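# Hand the bar over to the other gripper

## Task

Move the bar from the gripper holding it into the other gripper, never setting it down, so that at the end only the receiving gripper holds it, and grips it at its red end.

## Robot and tools

Robot: two arms, left_arm and right_arm, each ending in a two-finger parallel gripper with a wrist camera (cam_left_wrist, cam_right_wrist, both 896x504) and a wrist force/torque sensor. A block juts about 10 cm from the last joint's axis toward the gripper's -y side and turns with it.

Frames: the scene frame has its origin at table-top height midway between the nominal bases, +z up, +x out over the table, and left_arm on the +y side (image sides do not follow arm names). Measured bases: left_arm at (+0.050, +0.708, 0) m, right_arm at (+0.045, -0.529, 0) m, each turned slightly about z. Reported positions, orientations, velocities and targets use the scene frame. Offsets that you command use the axes of that arm's own Hand target. On the gripper, fingers point along +z and close along x; end_effector_position is the midpoint between the pads, and the fingertips extend 17.5 mm past it.

The 18-number row: every motion call uses one row of 18 numbers, each between -1 and 1, covering both arms even if only one moves. Order: left dx, dy, dz, rx, ry, rz, left gripper position, force_limit, speed, then the same nine for the right arm. dx..rz are an offset, not a pose: they are measured from where that arm's Hand target stood when the action or move began, along that target's own axes. 1.0 stands for 0.6 m of translation or 180 degrees; rx, ry, rz form a single rotation vector. Gripper position is absolute: +1 fully open (50 mm gap), about -0.65 pads meet, -1 means close until stopped. force_limit maps -1/0/+1 to about 20/102/185 N per pad; speed maps -1/0/+1 to 20/85/150 mm/s; both start at +1. Finger numbers are commands, so to keep a gripper unchanged resend its last three numbers (a 0 would be a command). Six zero pose numbers re-request the current Hand target.

execute_actions(actions, cameras): actions is a list of actions; each action is a list of up to 15 rows, one per 1/30 s step, and a short table repeats its last row to fill 15 steps. Every row inside an action counts from that action's starting pose, but the next action starts from the new Hand target, so repeating an offset moves further. An empty list returns the state plus images. cameras: names, ["all"], or []; an unknown name voids the call.

move(target, speed, blend, stop_force, zero, blocking, cameras): drives each gripper in a straight line to target, one 18-number row or up to 15 rows, every row counted from the same starting Hand targets. speed in m/s (0.002 to 3.2, default 0.25; rotation up to twice that in rad/s), one value or one per target. blend in metres rounds corners in a list. stop_force in N (4 to 120) ends an arm's path when its wrist senses that much push against the motion; unreliable while the gripper rotates, and omit it when pulling away from something you press on. zero (default true) re-zeroes before the move. blocking=false returns early and cannot be combined with stop_force. Paths avoid nothing, lag and overshoot more when fast, and should not pass near an arm's own base. Result adds a "move:" line: done, off_target, moving, held, fault, plus limits such as paced or held.

wait(seconds 0..10): lets time run with commands held. stop(): brakes a running move (fingers continue). zoom_image(camera, region [x0,y0,x1,y1], at most 504x504 px): enlarges part of a camera's latest image. zero_wrist_force(arm): subtracts the current reading from later ones. finished_scene(scene): ends the current scene, pass its number; irreversible.

Results: per arm, end_effector_position (m), end_effector_quat_wxyz, velocities (omitted when joints read "within noise"), Hand target (last commanded pose after clipping; next offsets start here), Tool commands, gripper object_status (0 moving, 1 blocked while opening, 2 blocked while closing = holding, 3 reached position/pads met = likely empty), position_measured (gap ≈ (250 - value) x 0.202 mm), joint positions and torques, wrist force/torque along the gripper's axes plus the peak since last shown, motor temperatures. A gripper may rest short of its Hand target; send the missing distance as an offset. Orientation commands are clipped to 32 degrees from the measured one per step.

Handover: grip with position -1 and confirm object_status 2 before the other hand releases; center the bar between pads; the receiver should take the red end, then the first gripper opens and backs away.

Avoid: dropping or letting go of the bar while it moves, anything leaving the table, pressing the arms against each other (including a gripper closing on the other arm's fingers), and hard hits. Arms are stiff: a target slightly past firm contact can fault. Outside force near 150 N or joint contact torque at its limit (shoulder 297, elbow 135, wrists 48.6 N m) halts that arm for 10 s. Motors at 85 °C brake the arm for 30 to 60 s; a MOTOR HOT line warns from 70 °C, so avoid long stretched-out holds or pushing toward unreachable poses. The clearance check may hold back commands that bring arms too close.

Each tool is called after ">>>" as name(argument=value, ...) on one line, values as JSON.

## Session

>>> execute_actions(actions=[])

Scene clock: 0.00 s.
left_arm: end_effector_position=(+0.5125, +0.1723, +0.2856) position_measured=107 object_status=3 end_effector_quat_wxyz=(+0.010, +0.031, +0.999, +0.013) | right_arm: end_effector_position=(+0.6742, -0.5458, +0.1905) position_measured=3 object_status=3 end_effector_quat_wxyz=(+0.000, +0.716, +0.698, +0.000)
Joint positions: left_arm=[-1.142 -1.506 1.9 -1.952 -1.541 -2.629] | right_arm=[3.422 -1.585 -2.144 -0.983 1.571 0.281]
Joint velocities: within noise
Joint torques (N m): no reading
Motor temperatures (°C): left_arm=[41 42 34 50 46 39] | right_arm=[43 34 43 44 33 45]
Wrist force (N): no reading
Wrist torque (N m): no reading
Wrist force, peak (N): no reading
Hand target: left_arm +0.5125, +0.1723, +0.2856; +0.010, +0.031, +0.999, +0.013 | right_arm +0.6742, -0.5458, +0.1905; +0.000, +0.716, +0.698, +0.000
Tool commands: left_gripper/position=+0.137255 left_gripper/force_limit=+1.0 left_gripper/speed=+1.0 right_gripper/position=+1.0 right_gripper/force_limit=+1.0 right_gripper/speed=+1.0

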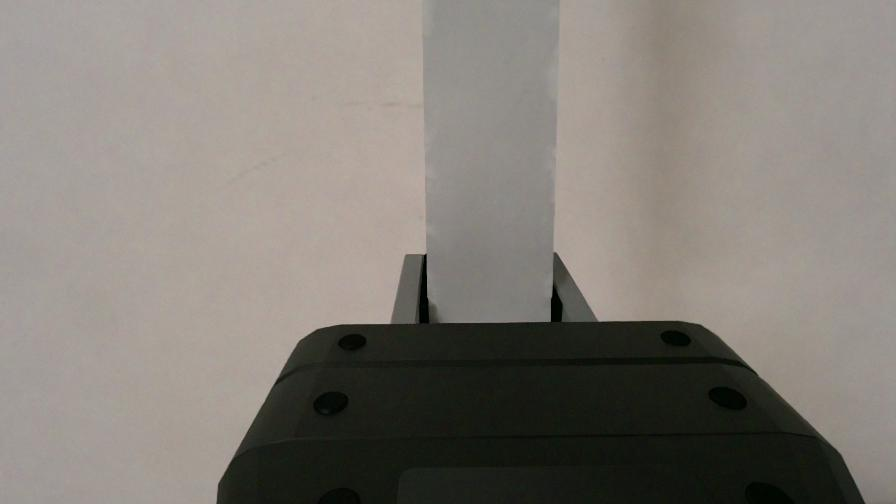

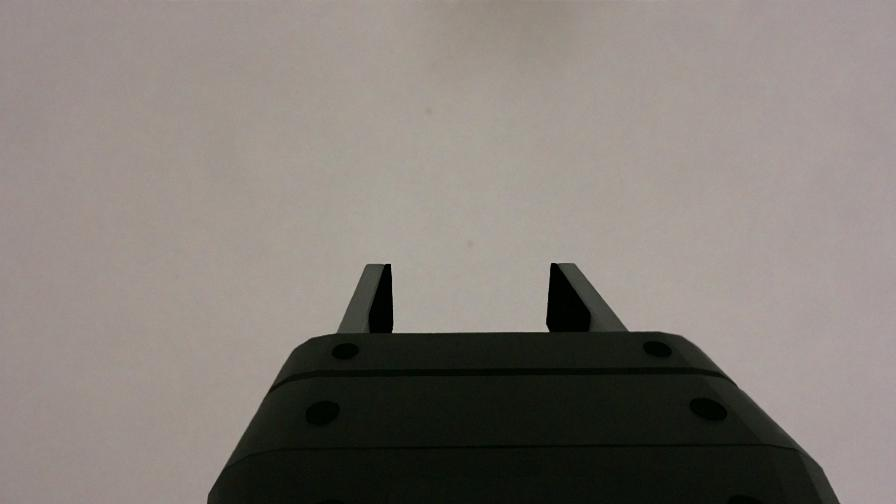

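>>> move(target=[0,0,0,0,0,0,0.137255,1,1,0.41,-0.267,-0.283,0.385,0.385,0.385,1,1,1], speed=0.6, cameras=["all"])

Scene clock: 11.13 s.
left_arm: end_effector_position=(+0.5125, +0.1723, +0.2856) position_measured=107 object_status=3 end_effector_quat_wxyz=(+0.010, +0.031, +0.999, +0.013) | right_arm: end_effector_position=(+0.5763, -0.3866, +0.2999) position_measured=3 object_status=3 end_effector_quat_wxyz=(-0.508, +0.810, +0.291, +0.004)
Joint positions: left_arm=[-1.142 -1.506 1.9 -1.952 -1.541 -2.629] | right_arm=[3.301 -1.581 -2.142 -1.344 2.601 0.811]
Joint torques (N m): left_arm=[3.42 -48.7 -49.66 -4.08 0.44 0.66] | right_arm=[0.94 19.9 48.11 0.38 6.07 0.16]
Wrist force (N): left_arm=[-0.4 0.3 -0.1] | right_arm=[0.4 0.9 0.3]
Wrist torque (N m): left_arm=[-0.03 0.07 0.00] | right_arm=[0.39 -0.18 0.00]
Wrist force, peak (N): left_arm=[-0.4 0.4 -0.1] | right_arm=[-7.5 0.9 6.6]
Hand target: left_arm +0.5125, +0.1723, +0.2856; +0.010, +0.031, +0.999, +0.013 | right_arm +0.5763, -0.3866, +0.2999; -0.509, +0.810, +0.291, +0.004 (not the last commanded pose)
Off the commanded pose: left_arm 0.000 m, 0 deg | right_arm 0.123 m, 43 deg.
move: held (right_arm; a check stopped the path); limits=held
pose unreachable (right arm): on one or more control steps of this call, first in action 0 (counted from 0), this arm could not follow its commanded pose, so it was not sent that pose on those steps. It may still have moved: this result reports where it is.
cause: moving toward the commanded pose would bring two parts of the arm too close to each other (its gripper and another part of the arm, with joints 4 (wrist 1) to 6 (wrist 3) between them, 6 mm apart when it was first held).
camera_calibration:
cam_right_wrist: T_world_to_cam=[[0.841167, 0.436407, 0.319353, -0.406845], [0.532827, -0.567976, -0.627294, -0.317213], [-0.0923704, 0.69782, -0.710293, 0.66922], [0, 0, 0, 1]] pos_world=[0.57306, -0.469614, 0.406284]

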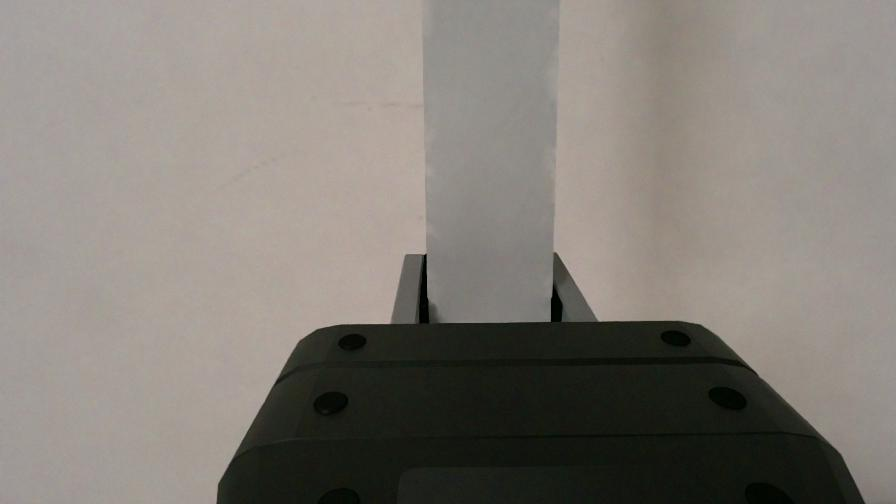

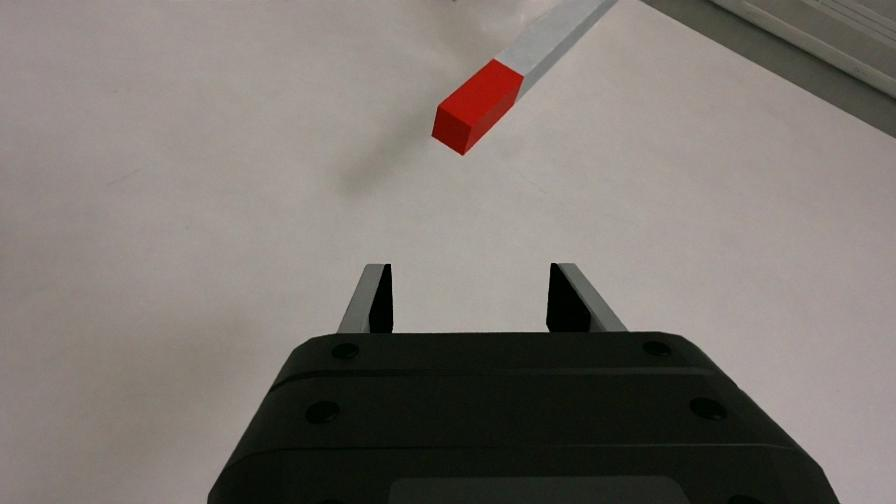

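>>> move(target=[0,0,0,0,0,0,0.137255,1,1,0.0617,-0.2445,0.2482,-0.0098,-0.4258,-0.671,1,1,1], speed=0.6, cameras=["cam_right_wrist"])

Scene clock: 38.23 s.
left_arm: end_effector_position=(+0.5125, +0.1723, +0.2856) position_measured=107 object_status=3 end_effector_quat_wxyz=(+0.010, +0.031, +0.999, +0.013) | right_arm: end_effector_position=(+0.4940, -0.2004, +0.3598) position_measured=3 object_status=3 end_effector_quat_wxyz=(-0.001, +0.031, +1.000, +0.000)
Joint positions: left_arm=[-1.142 -1.506 1.9 -1.952 -1.541 -2.629] | right_arm=[4.118 -1.327 -2.043 -1.343 1.572 -0.558]
Joint torques (N m): left_arm=[10.74 -45.13 -49.1 -3.57 1.18 1.36] | right_arm=[5.41 4.07 55.91 1.21 2.08 -1.14]
Wrist force (N): left_arm=[-0.2 0.0 0.1] | right_arm=[0.5 0.4 -0.1]
Wrist torque (N m): left_arm=[-0.08 0.03 0.00] | right_arm=[0.05 -0.12 -0.05]
Wrist force, peak (N): left_arm=[-0.3 0.4 0.3] | right_arm=[1.7 1.5 -0.5]
Hand target: left_arm +0.5125, +0.1723, +0.2856; +0.010, +0.031, +0.999, +0.013 | right_arm +0.4940, -0.2003, +0.3598; -0.001, +0.031, +1.000, +0.000
Off the commanded pose: left_arm 0.000 m, 0 deg | right_arm 0.000 m, 0 deg.
move: done
camera_calibration:
cam_right_wrist: T_world_to_cam=[[-0.99719, 0.0635849, 0.0396005, 0.496025], [0.0729617, 0.94419, 0.321219, 0.0588899], [-0.0169657, 0.323206, -0.946177, 0.546725], [0, 0, 0, 1]] pos_world=[0.49961, -0.263848, 0.478739]
Images, in order (width x height): cam_right_wrist 896x504.

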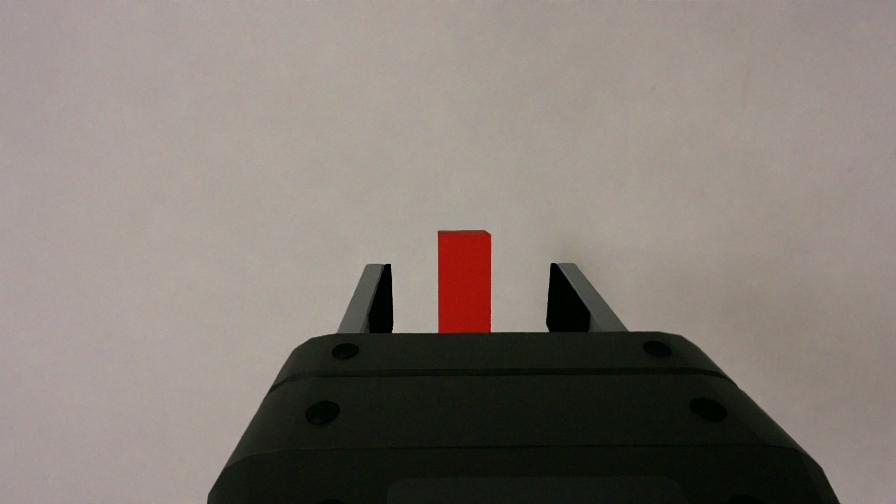

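>>> move(target=[[0,0,0,0,0,0,0.137255,1,1,0.0047,0.0457,0.1047,-0.0594,0,0,1,1,1],[0,0,0,0,0,0,0.137255,1,1,0.0047,0.0673,0.2197,-0.0594,0,0,1,1,1]], speed=[0.4,0.15], blend=[0.01,0], cameras=["all"])

Scene clock: 54.53 s.
left_arm: end_effector_position=(+0.5125, +0.1723, +0.2856) position_measured=107 object_status=3 end_effector_quat_wxyz=(+0.010, +0.031, +0.999, +0.013) | right_arm: end_effector_position=(+0.4934, -0.1598, +0.2279) position_measured=3 object_status=3 end_effector_quat_wxyz=(+0.002, +0.031, +0.995, +0.093)
Joint positions: left_arm=[-1.142 -1.506 1.9 -1.952 -1.541 -2.629] | right_arm=[4.11 -1.425 -2.263 -0.868 1.672 -0.558]
Joint torques (N m): left_arm=[13.32 -44.47 -49.12 -3.53 1.44 1.54] | right_arm=[-8.93 33.09 46.59 4.68 -1.12 -1.98]
Wrist force (N): left_arm=[-0.1 0.2 0.1] | right_arm=[0.5 0.3 -0.3]
Wrist torque (N m): left_arm=[-0.04 0.02 0.00] | right_arm=[-0.01 -0.09 -0.03]
Wrist force, peak (N): left_arm=[-0.4 0.4 -0.4] | right_arm=[0.0 0.6 -3.8]
Hand target: left_arm +0.5125, +0.1723, +0.2856; +0.010, +0.031, +0.999, +0.013 | right_arm +0.4935, -0.1598, +0.2279; +0.002, +0.031, +0.995, +0.093
Off the commanded pose: left_arm 0.000 m, 0 deg | right_arm 0.000 m, 0 deg.
move: done
camera_calibration:
cam_right_wrist: T_world_to_cam=[[-0.997643, 0.0562793, 0.0392561, 0.497287], [0.0683138, 0.868418, 0.491105, 0.0144905], [-0.00645166, 0.492629, -0.870215, 0.41342], [0, 0, 0, 1]] pos_world=[0.497793, -0.244234, 0.333127]

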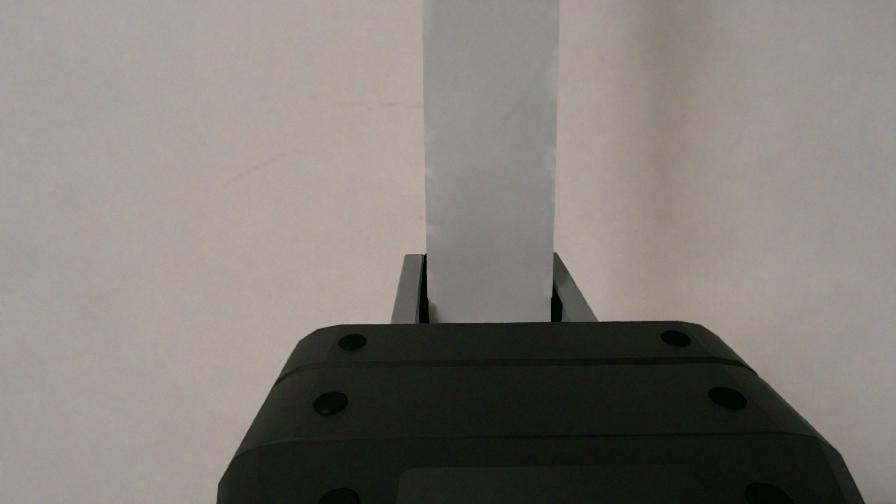

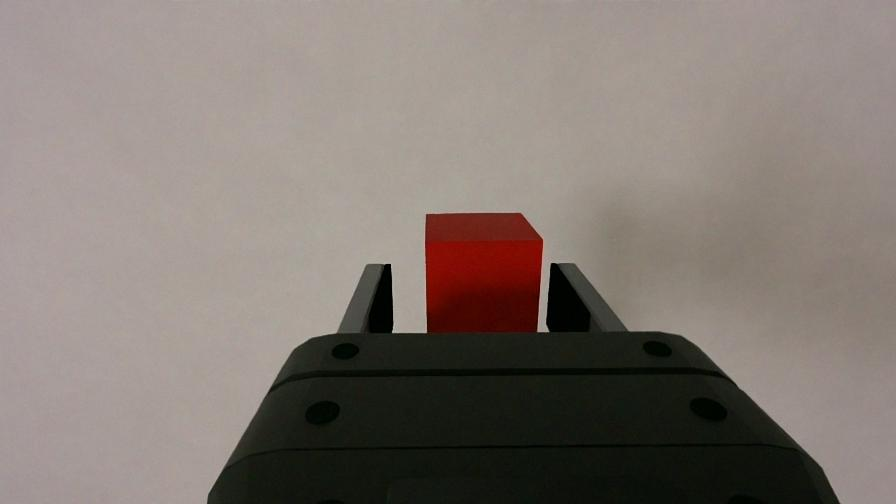

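>>> move(target=[[0,0,0,0,0,0,0.137255,1,1,0.0048,0,0.003,0,0,0,1,1,1],[0,0,0,0,0,0,0.137255,1,1,0.0048,0,0.003,0,0,0,-1,0.2,-0.8]], speed=0.1, cameras=["cam_right_wrist"])

Scene clock: 65.30 s.
left_arm: end_effector_position=(+0.5125, +0.1723, +0.2856) position_measured=107 object_status=3 end_effector_quat_wxyz=(+0.010, +0.031, +0.999, +0.013) | right_arm: end_effector_position=(+0.4906, -0.1593, +0.2262) position_measured=105 object_status=2 end_effector_quat_wxyz=(+0.002, +0.031, +0.995, +0.093)
Joint positions: left_arm=[-1.142 -1.506 1.9 -1.952 -1.541 -2.629] | right_arm=[4.115 -1.423 -2.268 -0.864 1.671 -0.553]
Joint torques (N m): left_arm=[14.43 -45.4 -47.92 -3.56 1.29 0.64] | right_arm=[-6.8 31.81 50.72 2.63 2.05 -1.56]
Wrist force (N): left_arm=[2.4 2.1 -0.7] | right_arm=[-1.9 -1.4 -0.1]
Wrist torque (N m): left_arm=[0.09 1.54 0.64] | right_arm=[0.01 -1.52 -0.07]
Wrist force, peak (N): left_arm=[2.4 2.1 -0.7] | right_arm=[-2.3 -1.3 -0.2]
Hand target: left_arm +0.5125, +0.1723, +0.2856; +0.010, +0.031, +0.999, +0.013 | right_arm +0.4906, -0.1593, +0.2262; +0.002, +0.031, +0.995, +0.093
Off the commanded pose: left_arm 0.000 m, 0 deg | right_arm 0.000 m, 0 deg.
move: done
camera_calibration:
cam_right_wrist: T_world_to_cam=[[-0.997644, 0.0563749, 0.0390911, 0.494611], [0.0683167, 0.868344, 0.491235, 0.0150201], [-0.00625121, 0.492749, -0.870149, 0.411584], [0, 0, 0, 1]] pos_world=[0.494992, -0.243734, 0.331426]
Images, in order (width x height): cam_right_wrist 896x504.

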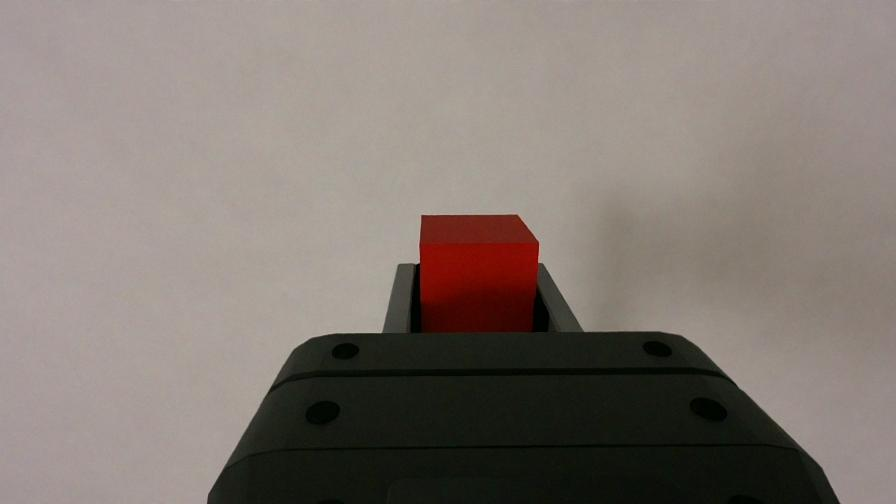

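>>> move(target=[[0,0,0,0,0,0,0.137255,1,1,0,0,0,0,0,0,-0.97,1,-0.8],[0,0,0,0,0,0,1,1,-0.8,0,0,0,0,0,0,-0.97,1,-0.8]], speed=0.1, cameras=["all"])

Scene clock: 68.87 s.
left_arm: end_effector_position=(+0.5125, +0.1723, +0.2856) position_measured=3 object_status=0 end_effector_quat_wxyz=(+0.010, +0.031, +0.999, +0.013) | right_arm: end_effector_position=(+0.4906, -0.1593, +0.2262) position_measured=108 object_status=2 end_effector_quat_wxyz=(+0.002, +0.031, +0.995, +0.093)
Joint positions: left_arm=[-1.142 -1.506 1.9 -1.952 -1.541 -2.629] | right_arm=[4.115 -1.423 -2.268 -0.864 1.671 -0.553]
Joint torques (N m): left_arm=[17.53 -44.87 -47.53 -3.19 1.21 -1.79] | right_arm=[-8.95 18.52 49.41 9.18 3.47 -1.67]
Wrist force (N): left_arm=[0.5 0.2 -3.1] | right_arm=[0.3 -0.1 2.6]
Wrist torque (N m): left_arm=[0.26 -0.08 -0.02] | right_arm=[0.70 -0.06 -0.03]
Wrist force, peak (N): left_arm=[2.5 2.4 -0.6] | right_arm=[0.5 -0.3 4.1]
Hand target: left_arm +0.5125, +0.1723, +0.2856; +0.010, +0.031, +0.999, +0.013 | right_arm +0.4906, -0.1593, +0.2262; +0.002, +0.031, +0.995, +0.093
Off the commanded pose: left_arm 0.000 m, 0 deg | right_arm 0.000 m, 0 deg.
move: done
camera_calibration:
cam_right_wrist: T_world_to_cam=[[-0.997643, 0.0563255, 0.0391778, 0.49457], [0.0683163, 0.868347, 0.491229, 0.0150231], [-0.0063512, 0.492748, -0.870149, 0.411633], [0, 0, 0, 1]] pos_world=[0.494992, -0.243734, 0.331426]

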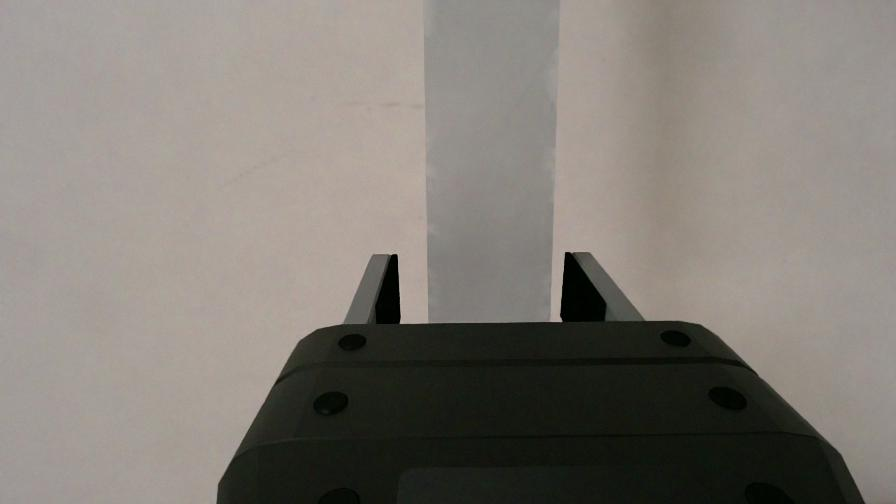

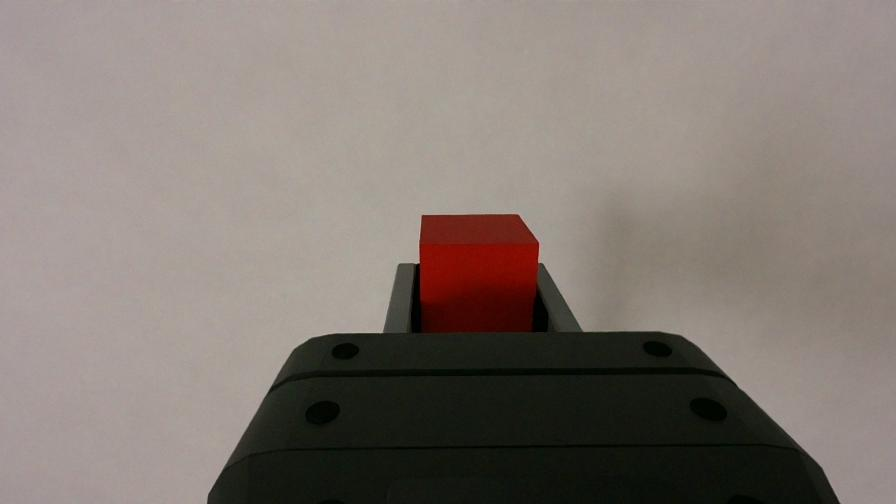

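Light bar, secure. Retreat left.

>>> move(target=[0,0,-0.2,0,0,0,1,1,-0.8,0,0,0,0,0,0,-0.97,1,-0.8], speed=0.25, cameras=["all"])

Scene clock: 71.13 s.
left_arm: end_effector_position=(+0.5098, +0.1694, +0.4054) position_measured=3 object_status=3 end_effector_quat_wxyz=(+0.010, +0.031, +0.999, +0.013) | right_arm: end_effector_position=(+0.4906, -0.1593, +0.2262) position_measured=108 object_status=2 end_effector_quat_wxyz=(+0.002, +0.031, +0.995, +0.093)
Joint positions: left_arm=[-1.147 -1.562 1.739 -1.735 -1.541 -2.634] | right_arm=[4.115 -1.423 -2.268 -0.864 1.671 -0.553]
Joint torques (N m): left_arm=[-7.16 -47.54 -58.11 -3.08 -0.95 0.54] | right_arm=[-7.86 16.37 48.98 9.01 1.61 -2.04]
Wrist force (N): left_arm=[0.2 0.2 -3.0] | right_arm=[1.2 -0.4 2.7]
Wrist torque (N m): left_arm=[0.22 -0.06 0.28] | right_arm=[0.66 -0.19 -0.05]
Wrist force, peak (N): left_arm=[0.3 0.1 -7.4] | right_arm=[0.7 -0.2 3.1]
Hand target: left_arm +0.5099, +0.1694, +0.4055; +0.010, +0.031, +0.999, +0.013 | right_arm +0.4906, -0.1593, +0.2262; +0.002, +0.031, +0.995, +0.093
Off the commanded pose: left_arm 0.000 m, 0 deg | right_arm 0.000 m, 0 deg.
move: done
camera_calibration:
cam_left_wrist: T_world_to_cam=[[-0.998394, 0.0555865, -0.0109121, 0.509925], [0.0474728, 0.926126, 0.374216, -0.3177], [0.0309074, 0.373097, -0.927277, 0.428593], [0, 0, 0, 1]] pos_world=[0.510941, 0.105979, 0.521877]
cam_right_wrist: T_world_to_cam=[[-0.997644, 0.0563239, 0.0391769, 0.49457], [0.0683146, 0.868347, 0.491229, 0.015024], [-0.00635119, 0.492748, -0.870149, 0.411633], [0, 0, 0, 1]] pos_world=[0.494992, -0.243734, 0.331426]

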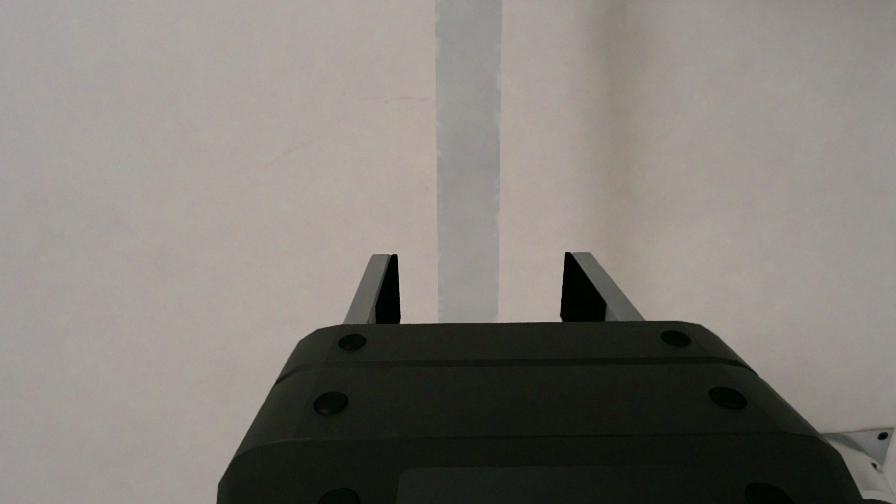

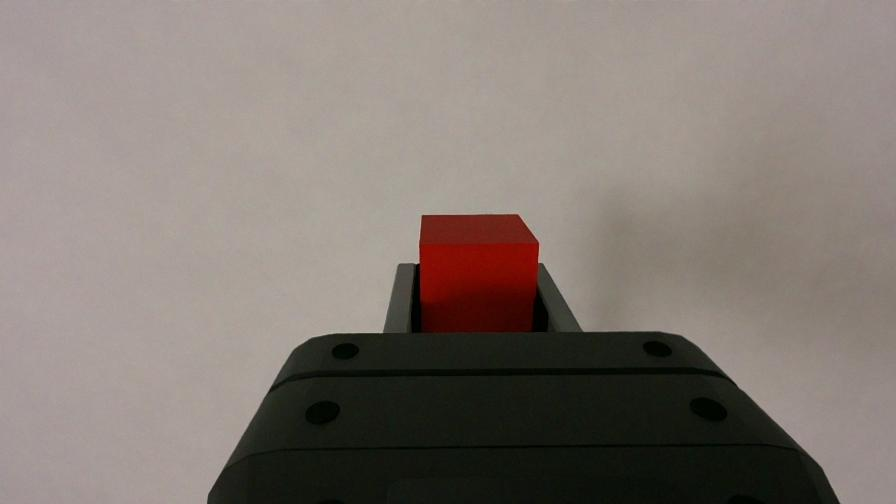

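>>> finished_scene(scene=1)

The scene is finished: the task was done.


## Next scene

The same job, from a new start.

>>> execute_actions(actions=[])

Scene clock: 0.00 s.
left_arm: end_effector_position=(+0.5013, +0.2073, +0.2258) position_measured=157 object_status=3 end_effector_quat_wxyz=(+0.046, +0.049, +0.995, -0.071) | right_arm: end_effector_position=(+0.6742, -0.5458, +0.1905) position_measured=3 object_status=3 end_effector_quat_wxyz=(+0.000, +0.716, +0.698, +0.000)
Joint positions: left_arm=[-1.124 -1.569 2.134 -2.305 -1.562 -2.574] | right_arm=[3.422 -1.585 -2.144 -0.983 1.571 0.281]
Joint velocities: within noise
Joint torques (N m): no reading
Motor temperatures (°C): left_arm=[40 40 33 48 45 38] | right_arm=[42 33 41 42 32 42]
Wrist force (N): no reading
Wrist torque (N m): no reading
Wrist force, peak (N): no reading
Hand target: left_arm +0.5013, +0.2073, +0.2258; +0.046, +0.049, +0.995, -0.071 | right_arm +0.6742, -0.5458, +0.1905; +0.000, +0.716, +0.698, +0.000
Tool commands: left_gripper/position=-0.192157 left_gripper/force_limit=+1.0 left_gripper/speed=+1.0 right_gripper/position=+1.0 right_gripper/force_limit=+1.0 right_gripper/speed=+1.0
camera_calibration:
cam_left_wrist: T_world_to_cam=[[-0.992389, 0.0863705, -0.0877725, 0.505247], [0.0656795, 0.974177, 0.21602, -0.268578], [0.104164, 0.208611, -0.972436, 0.255712], [0, 0, 0, 1]] pos_world=[0.492406, 0.16466, 0.351029]

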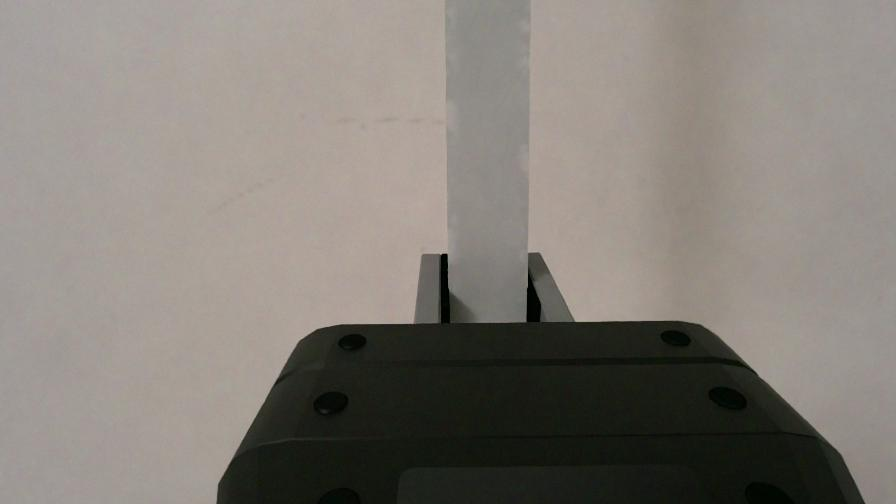

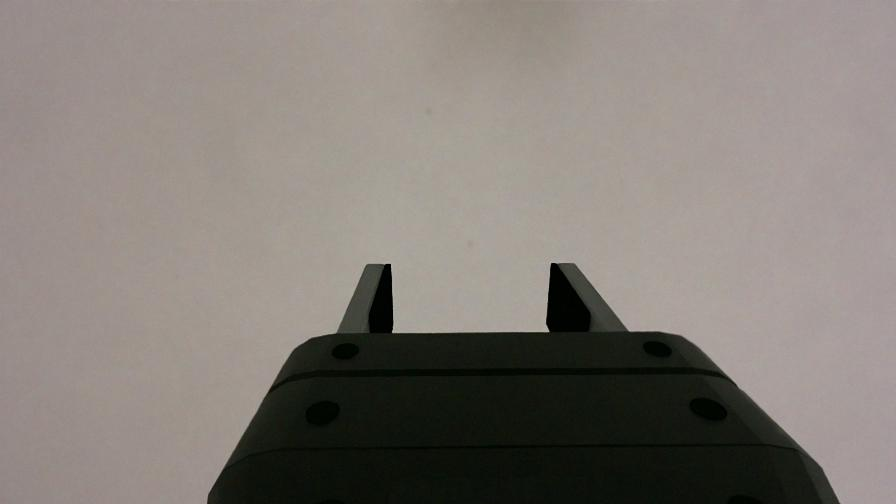

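>>> move(target=[0,0,0,0,0,0,-0.192157,1,1,0.4347,-0.3347,-0.2325,-0.1326,0.1274,-0.475,1,1,1], speed=0.6, cameras=["cam_right_wrist"])

Scene clock: 12.17 s.
left_arm: end_effector_position=(+0.5013, +0.2073, +0.2258) position_measured=157 object_status=3 end_effector_quat_wxyz=(+0.046, +0.049, +0.995, -0.071) | right_arm: end_effector_position=(+0.4803, -0.2798, +0.3301) position_measured=3 object_status=3 end_effector_quat_wxyz=(+0.009, +0.032, +0.965, +0.259)
Joint positions: left_arm=[-1.124 -1.569 2.134 -2.305 -1.562 -2.574] | right_arm=[3.822 -1.165 -2.35 -0.833 1.956 -0.778]
Joint torques (N m): left_arm=[4.32 -42.45 -46.98 -5.36 0.26 -1.13] | right_arm=[-0.79 -8.2 50.03 1.86 -1.47 -1.46]
Wrist force (N): left_arm=[-0.2 0.2 0.1] | right_arm=[0.6 0.1 0.0]
Wrist torque (N m): left_arm=[0.05 0.04 0.00] | right_arm=[-0.10 -0.05 0.04]
Wrist force, peak (N): left_arm=[-0.5 0.2 -0.1] | right_arm=[-1.0 2.1 1.2]
Hand target: left_arm +0.5013, +0.2073, +0.2258; +0.046, +0.049, +0.995, -0.071 | right_arm +0.4803, -0.2798, +0.3300; +0.009, +0.032, +0.965, +0.259
Off the commanded pose: left_arm 0.000 m, 0 deg | right_arm 0.000 m, 0 deg.
move: done
camera_calibration:
cam_right_wrist: T_world_to_cam=[[-0.998248, 0.0487817, 0.0334801, 0.486998], [0.0573125, 0.656757, 0.751922, -0.0707365], [0.0146917, 0.752523, -0.658402, 0.554054], [0, 0, 0, 1]] pos_world=[0.482059, -0.394238, 0.401674]
Images, in order (width x height): cam_right_wrist 896x504.

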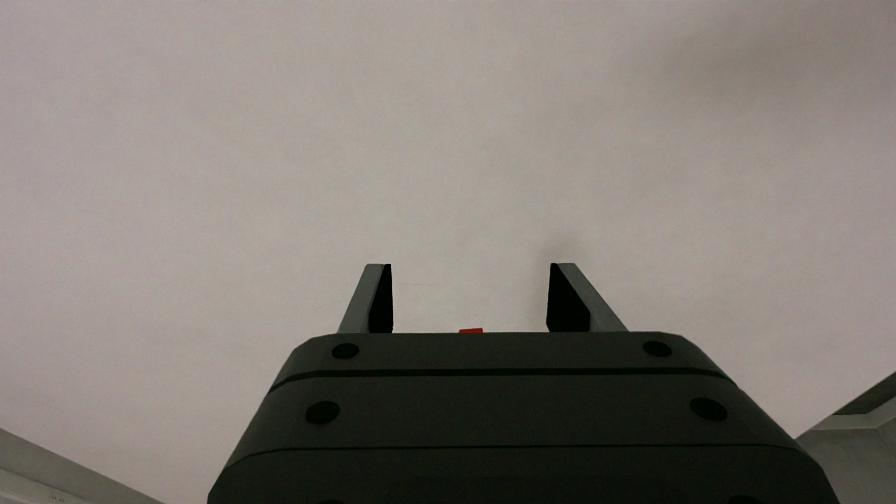

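>>> move(target=[0,0,0,0,0,0,-0.192157,1,1,0.027,0.251,0.1645,0.1667,0,0,1,1,1], speed=0.5, cameras=["cam_right_wrist"])

Scene clock: 21.53 s.
left_arm: end_effector_position=(+0.5013, +0.2073, +0.2258) position_measured=157 object_status=3 end_effector_quat_wxyz=(+0.046, +0.049, +0.995, -0.071) | right_arm: end_effector_position=(+0.4761, -0.0994, +0.3199) position_measured=3 object_status=3 end_effector_quat_wxyz=(+0.000, +0.033, +0.999, +0.000)
Joint positions: left_arm=[-1.124 -1.569 2.134 -2.305 -1.562 -2.574] | right_arm=[4.242 -1.442 -2.024 -1.245 1.571 -0.43]
Joint torques (N m): left_arm=[7.47 -43.2 -47.45 -5.99 0.51 -1.55] | right_arm=[7.4 19.14 54.89 1.8 1.86 1.11]
Wrist force (N): left_arm=[0.1 0.0 -0.1] | right_arm=[0.2 0.3 0.5]
Wrist torque (N m): left_arm=[0.01 -0.02 0.00] | right_arm=[0.01 -0.06 0.12]
Wrist force, peak (N): left_arm=[-0.4 0.4 0.1] | right_arm=[0.7 5.5 0.8]
Hand target: left_arm +0.5013, +0.2073, +0.2258; +0.046, +0.049, +0.995, -0.071 | right_arm +0.4761, -0.0993, +0.3199; +0.000, +0.033, +0.999, +0.000
Off the commanded pose: left_arm 0.000 m, 0 deg | right_arm 0.000 m, 0 deg.
move: done
camera_calibration:
cam_right_wrist: T_world_to_cam=[[-0.99698, 0.0677349, 0.0379925, 0.47421], [0.076376, 0.943803, 0.321562, -0.0240837], [-0.0140765, 0.323493, -0.946126, 0.474683], [0, 0, 0, 1]] pos_world=[0.481299, -0.162947, 0.438838]
Images, in order (width x height): cam_right_wrist 896x504.

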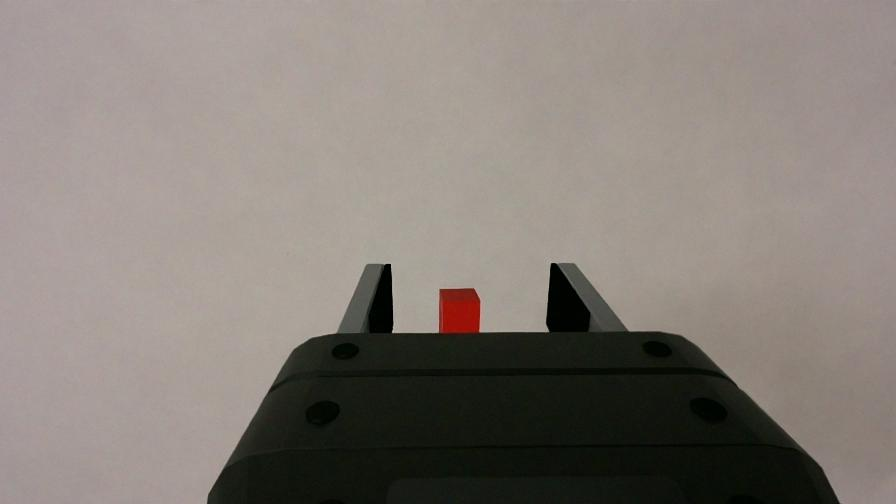

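>>> move(target=[0,0,0,0,0,0,-0.192157,1,1,0,0.09,0.075,0,0,0,1,1,1], speed=0.25, cameras=["cam_right_wrist"])

>>> zoom_image(camera="cam_right_wrist", region=[370, 210, 570, 340])

Scene clock: 32.70 s.
left_arm: end_effector_position=(+0.5013, +0.2073, +0.2258) position_measured=157 object_status=3 end_effector_quat_wxyz=(+0.046, +0.049, +0.995, -0.071) | right_arm: end_effector_position=(+0.4797, -0.0453, +0.2750) position_measured=3 object_status=3 end_effector_quat_wxyz=(+0.000, +0.033, +0.999, +0.000)
Joint positions: left_arm=[-1.124 -1.569 2.134 -2.305 -1.562 -2.574] | right_arm=[4.278 -1.545 -2.015 -1.152 1.571 -0.394]
Joint torques (N m): left_arm=[11.28 -44.62 -46.99 -6.61 0.45 -1.65] | right_arm=[-10.06 40.38 33.96 2.22 0.28 -2.5]
Wrist force (N): left_arm=[0.0 0.1 -0.1] | right_arm=[0.2 0.3 0.4]
Wrist torque (N m): left_arm=[0.02 0.00 0.00] | right_arm=[0.02 -0.05 0.08]
Wrist force, peak (N): left_arm=[-0.2 -0.5 0.1] | right_arm=[0.1 2.1 2.0]
Hand target: left_arm +0.5013, +0.2073, +0.2258; +0.046, +0.049, +0.995, -0.071 | right_arm +0.4797, -0.0454, +0.2749; +0.000, +0.033, +0.999, +0.000
Off the commanded pose: left_arm 0.000 m, 0 deg | right_arm 0.000 m, 0 deg.
move: done
camera_calibration:
cam_right_wrist: T_world_to_cam=[[-0.99698, 0.0677349, 0.0379925, 0.475837], [0.076376, 0.943803, 0.321562, -0.0610124], [-0.0140765, 0.323493, -0.946126, 0.414846], [0, 0, 0, 1]] pos_world=[0.484899, -0.108847, 0.394038]
Images, in order (width x height): cam_right_wrist 896x504.

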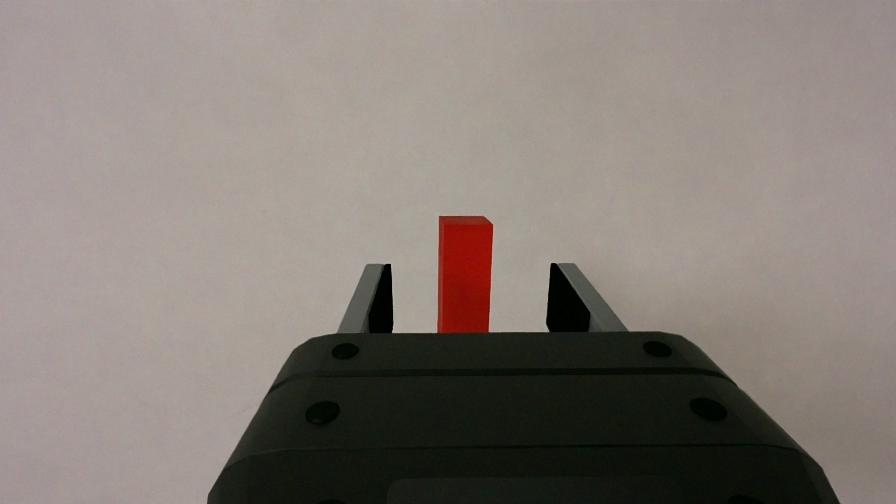

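Scaled by 2.520.

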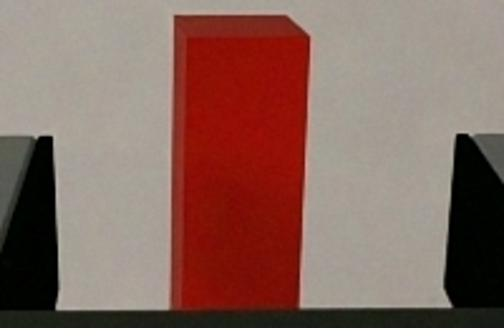

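>>> move(target=[[0,0,0,0,0,0,-0.192157,1,1,0.006,0.019,0.1,-0.0167,0,0,1,1,1],[0,0,0,0,0,0,-0.192157,1,1,0.006,0.019,0.1,-0.0167,0,0,-0.97,1,-0.8]], speed=0.15, cameras=["all"])

Scene clock: 41.27 s.
left_arm: end_effector_position=(+0.5012, +0.2072, +0.2258) position_measured=157 object_status=3 end_effector_quat_wxyz=(+0.046, +0.049, +0.995, -0.071) | right_arm: end_effector_position=(+0.4770, -0.0338, +0.2150) position_measured=155 object_status=0 end_effector_quat_wxyz=(+0.001, +0.033, +0.999, +0.026)
Joint positions: left_arm=[-1.124 -1.569 2.134 -2.305 -1.562 -2.574] | right_arm=[4.281 -1.594 -2.097 -0.973 1.591 -0.39]
Joint torques (N m): left_arm=[14.8 -44.9 -47.48 -7.61 3.47 -1.61] | right_arm=[-3.89 58.78 33.83 7.19 5.28 -2.12]
Wrist force (N): left_arm=[9.6 1.3 -2.1] | right_arm=[-10.1 -1.8 0.8]
Wrist torque (N m): left_arm=[0.16 2.09 1.09] | right_arm=[0.15 -1.80 1.00]
Wrist force, peak (N): left_arm=[10.0 1.4 -2.0] | right_arm=[-10.6 -2.0 0.8]
Hand target: left_arm +0.5013, +0.2073, +0.2258; +0.046, +0.049, +0.995, -0.071 | right_arm +0.4769, -0.0338, +0.2150; +0.001, +0.033, +0.999, +0.026
Off the commanded pose: left_arm 0.000 m, 0 deg | right_arm 0.000 m, 0 deg.
move: done
camera_calibration:
cam_left_wrist: T_world_to_cam=[[-0.99239, 0.0863611, -0.0877745, 0.50525], [0.0656699, 0.974178, 0.216019, -0.268573], [0.104164, 0.20861, -0.972436, 0.255712], [0, 0, 0, 1]] pos_world=[0.492406, 0.16466, 0.351029]
cam_right_wrist: T_world_to_cam=[[-0.997112, 0.0658215, 0.0378841, 0.474688], [0.0751915, 0.925723, 0.370651, -0.0629852], [-0.0106734, 0.372429, -0.927999, 0.350394], [0, 0, 0, 1]] pos_world=[0.481793, -0.103435, 0.330528]

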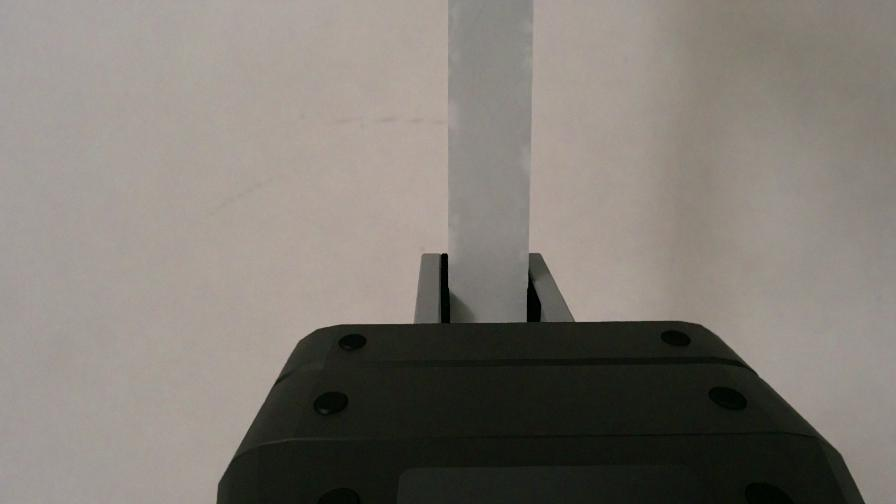

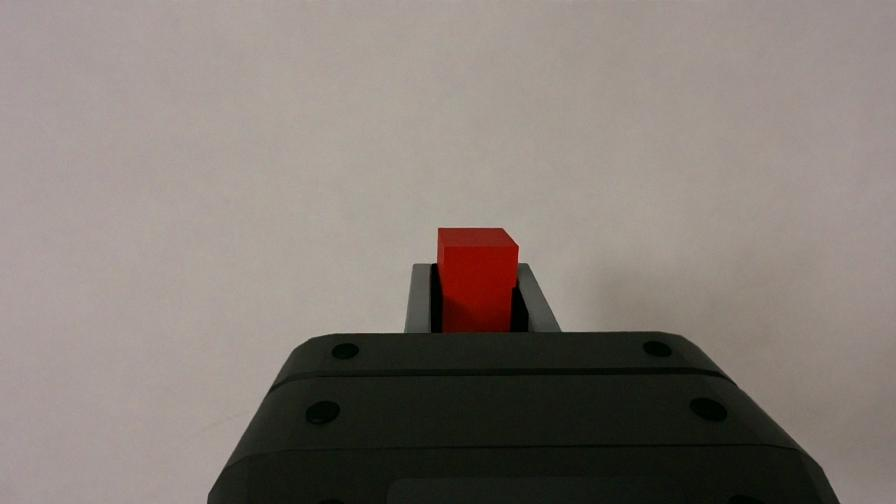

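>>> move(target=[[0,0,0,0,0,0,-0.192157,1,1,-0.0025,0,0,0,0,0,-0.97,1,-0.8],[0,0,0,0,0,0,1,1,-0.8,-0.0025,0,0,0,0,0,-0.97,1,-0.8]], speed=0.1, cameras=["all"])

Scene clock: 45.20 s.
left_arm: end_effector_position=(+0.5013, +0.2073, +0.2258) position_measured=3 object_status=0 end_effector_quat_wxyz=(+0.046, +0.049, +0.995, -0.071) | right_arm: end_effector_position=(+0.4784, -0.0339, +0.2149) position_measured=155 object_status=2 end_effector_quat_wxyz=(+0.001, +0.033, +0.999, +0.026)
Joint positions: left_arm=[-1.124 -1.569 2.134 -2.305 -1.562 -2.574] | right_arm=[4.279 -1.595 -2.096 -0.973 1.591 -0.392]
Joint torques (N m): left_arm=[17.02 -43.69 -48.31 -7.81 -1.21 -1.64] | right_arm=[-7.45 23.46 51.14 6.66 -1.12 1.38]
Wrist force (N): left_arm=[0.0 -0.3 -1.2] | right_arm=[-0.2 -0.3 1.0]
Wrist torque (N m): left_arm=[0.08 -0.03 -0.03] | right_arm=[0.05 0.02 0.12]
Wrist force, peak (N): left_arm=[10.0 1.7 -2.1] | right_arm=[-10.6 -2.1 0.9]
Hand target: left_arm +0.5013, +0.2073, +0.2258; +0.046, +0.049, +0.995, -0.071 | right_arm +0.4784, -0.0339, +0.2150; +0.001, +0.033, +0.999, +0.026
Off the commanded pose: left_arm 0.000 m, 0 deg | right_arm 0.000 m, 0 deg.
move: done
camera_calibration:
cam_left_wrist: T_world_to_cam=[[-0.992389, 0.0863705, -0.0877725, 0.505247], [0.0656795, 0.974177, 0.21602, -0.268578], [0.104164, 0.208611, -0.972436, 0.255712], [0, 0, 0, 1]] pos_world=[0.492406, 0.16466, 0.351029]
cam_right_wrist: T_world_to_cam=[[-0.99711, 0.0657511, 0.0380629, 0.476023], [0.0751915, 0.925763, 0.370551, -0.0629611], [-0.0108731, 0.372343, -0.928032, 0.350544], [0, 0, 0, 1]] pos_world=[0.483193, -0.103535, 0.330528]

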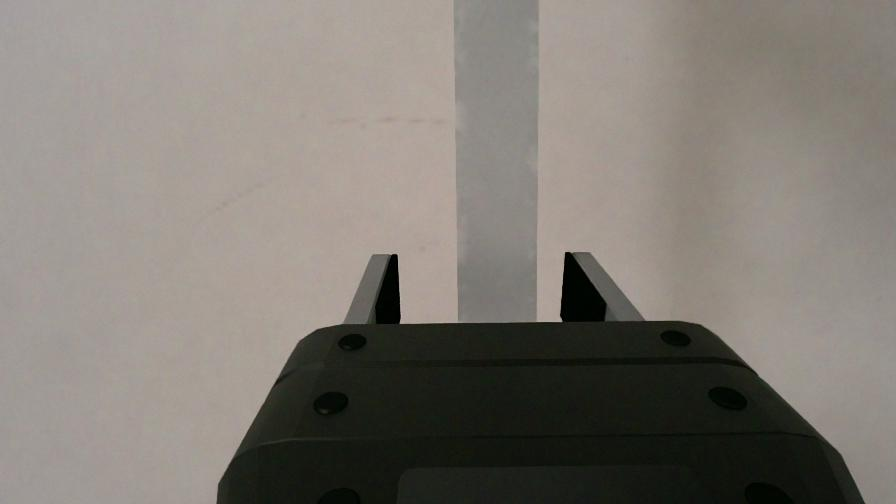

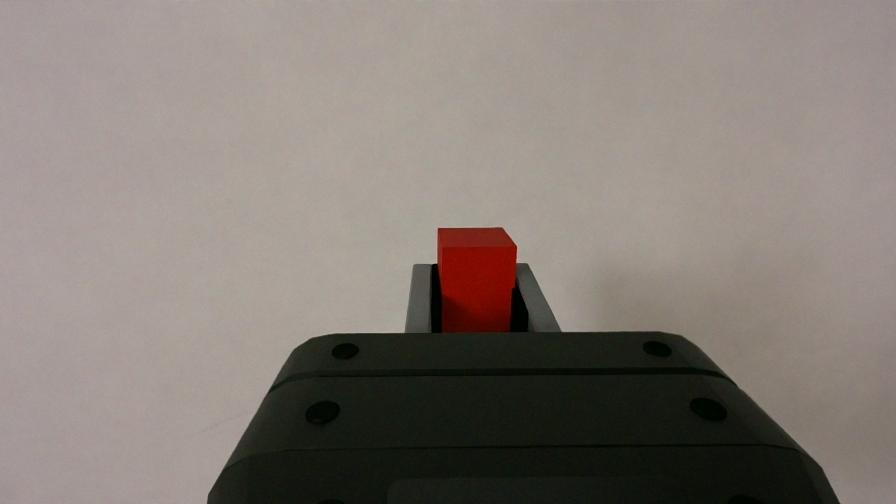

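>>> move(target=[0,0,-0.2,0,0,0,1,1,-0.8,0,0,0,0,0,0,-0.97,1,-0.8], speed=0.25)

>>> finished_scene(scene=2)

Scene clock: 47.63 s.
left_arm: end_effector_position=(+0.4912, +0.2249, +0.3439) position_measured=3 object_status=3 end_effector_quat_wxyz=(+0.046, +0.049, +0.995, -0.071) | right_arm: end_effector_position=(+0.4784, -0.0339, +0.2150) position_measured=155 object_status=2 end_effector_quat_wxyz=(+0.001, +0.033, +0.999, +0.026)
Joint positions: left_arm=[-1.126 -1.699 2.024 -2.066 -1.562 -2.576] | right_arm=[4.279 -1.595 -2.096 -0.973 1.591 -0.392]
Joint torques (N m): left_arm=[-16.16 -44.53 -54.88 -3.5 2.16 -1.13] | right_arm=[-8.52 25.61 50.94 8.51 -1.16 1.26]
Wrist force (N): left_arm=[-0.1 0.2 -1.2] | right_arm=[-0.3 -0.1 0.8]
Wrist torque (N m): left_arm=[0.15 -0.02 0.21] | right_arm=[0.10 0.05 0.12]
Wrist force, peak (N): left_arm=[0.0 0.0 -5.4] | right_arm=[0.0 -0.3 1.3]
Hand target: left_arm +0.4912, +0.2249, +0.3440; +0.046, +0.049, +0.995, -0.071 | right_arm +0.4784, -0.0339, +0.2150; +0.001, +0.033, +0.999, +0.026
Off the commanded pose: left_arm 0.000 m, 0 deg | right_arm 0.000 m, 0 deg.
move: done

The scene is finished: the task was done.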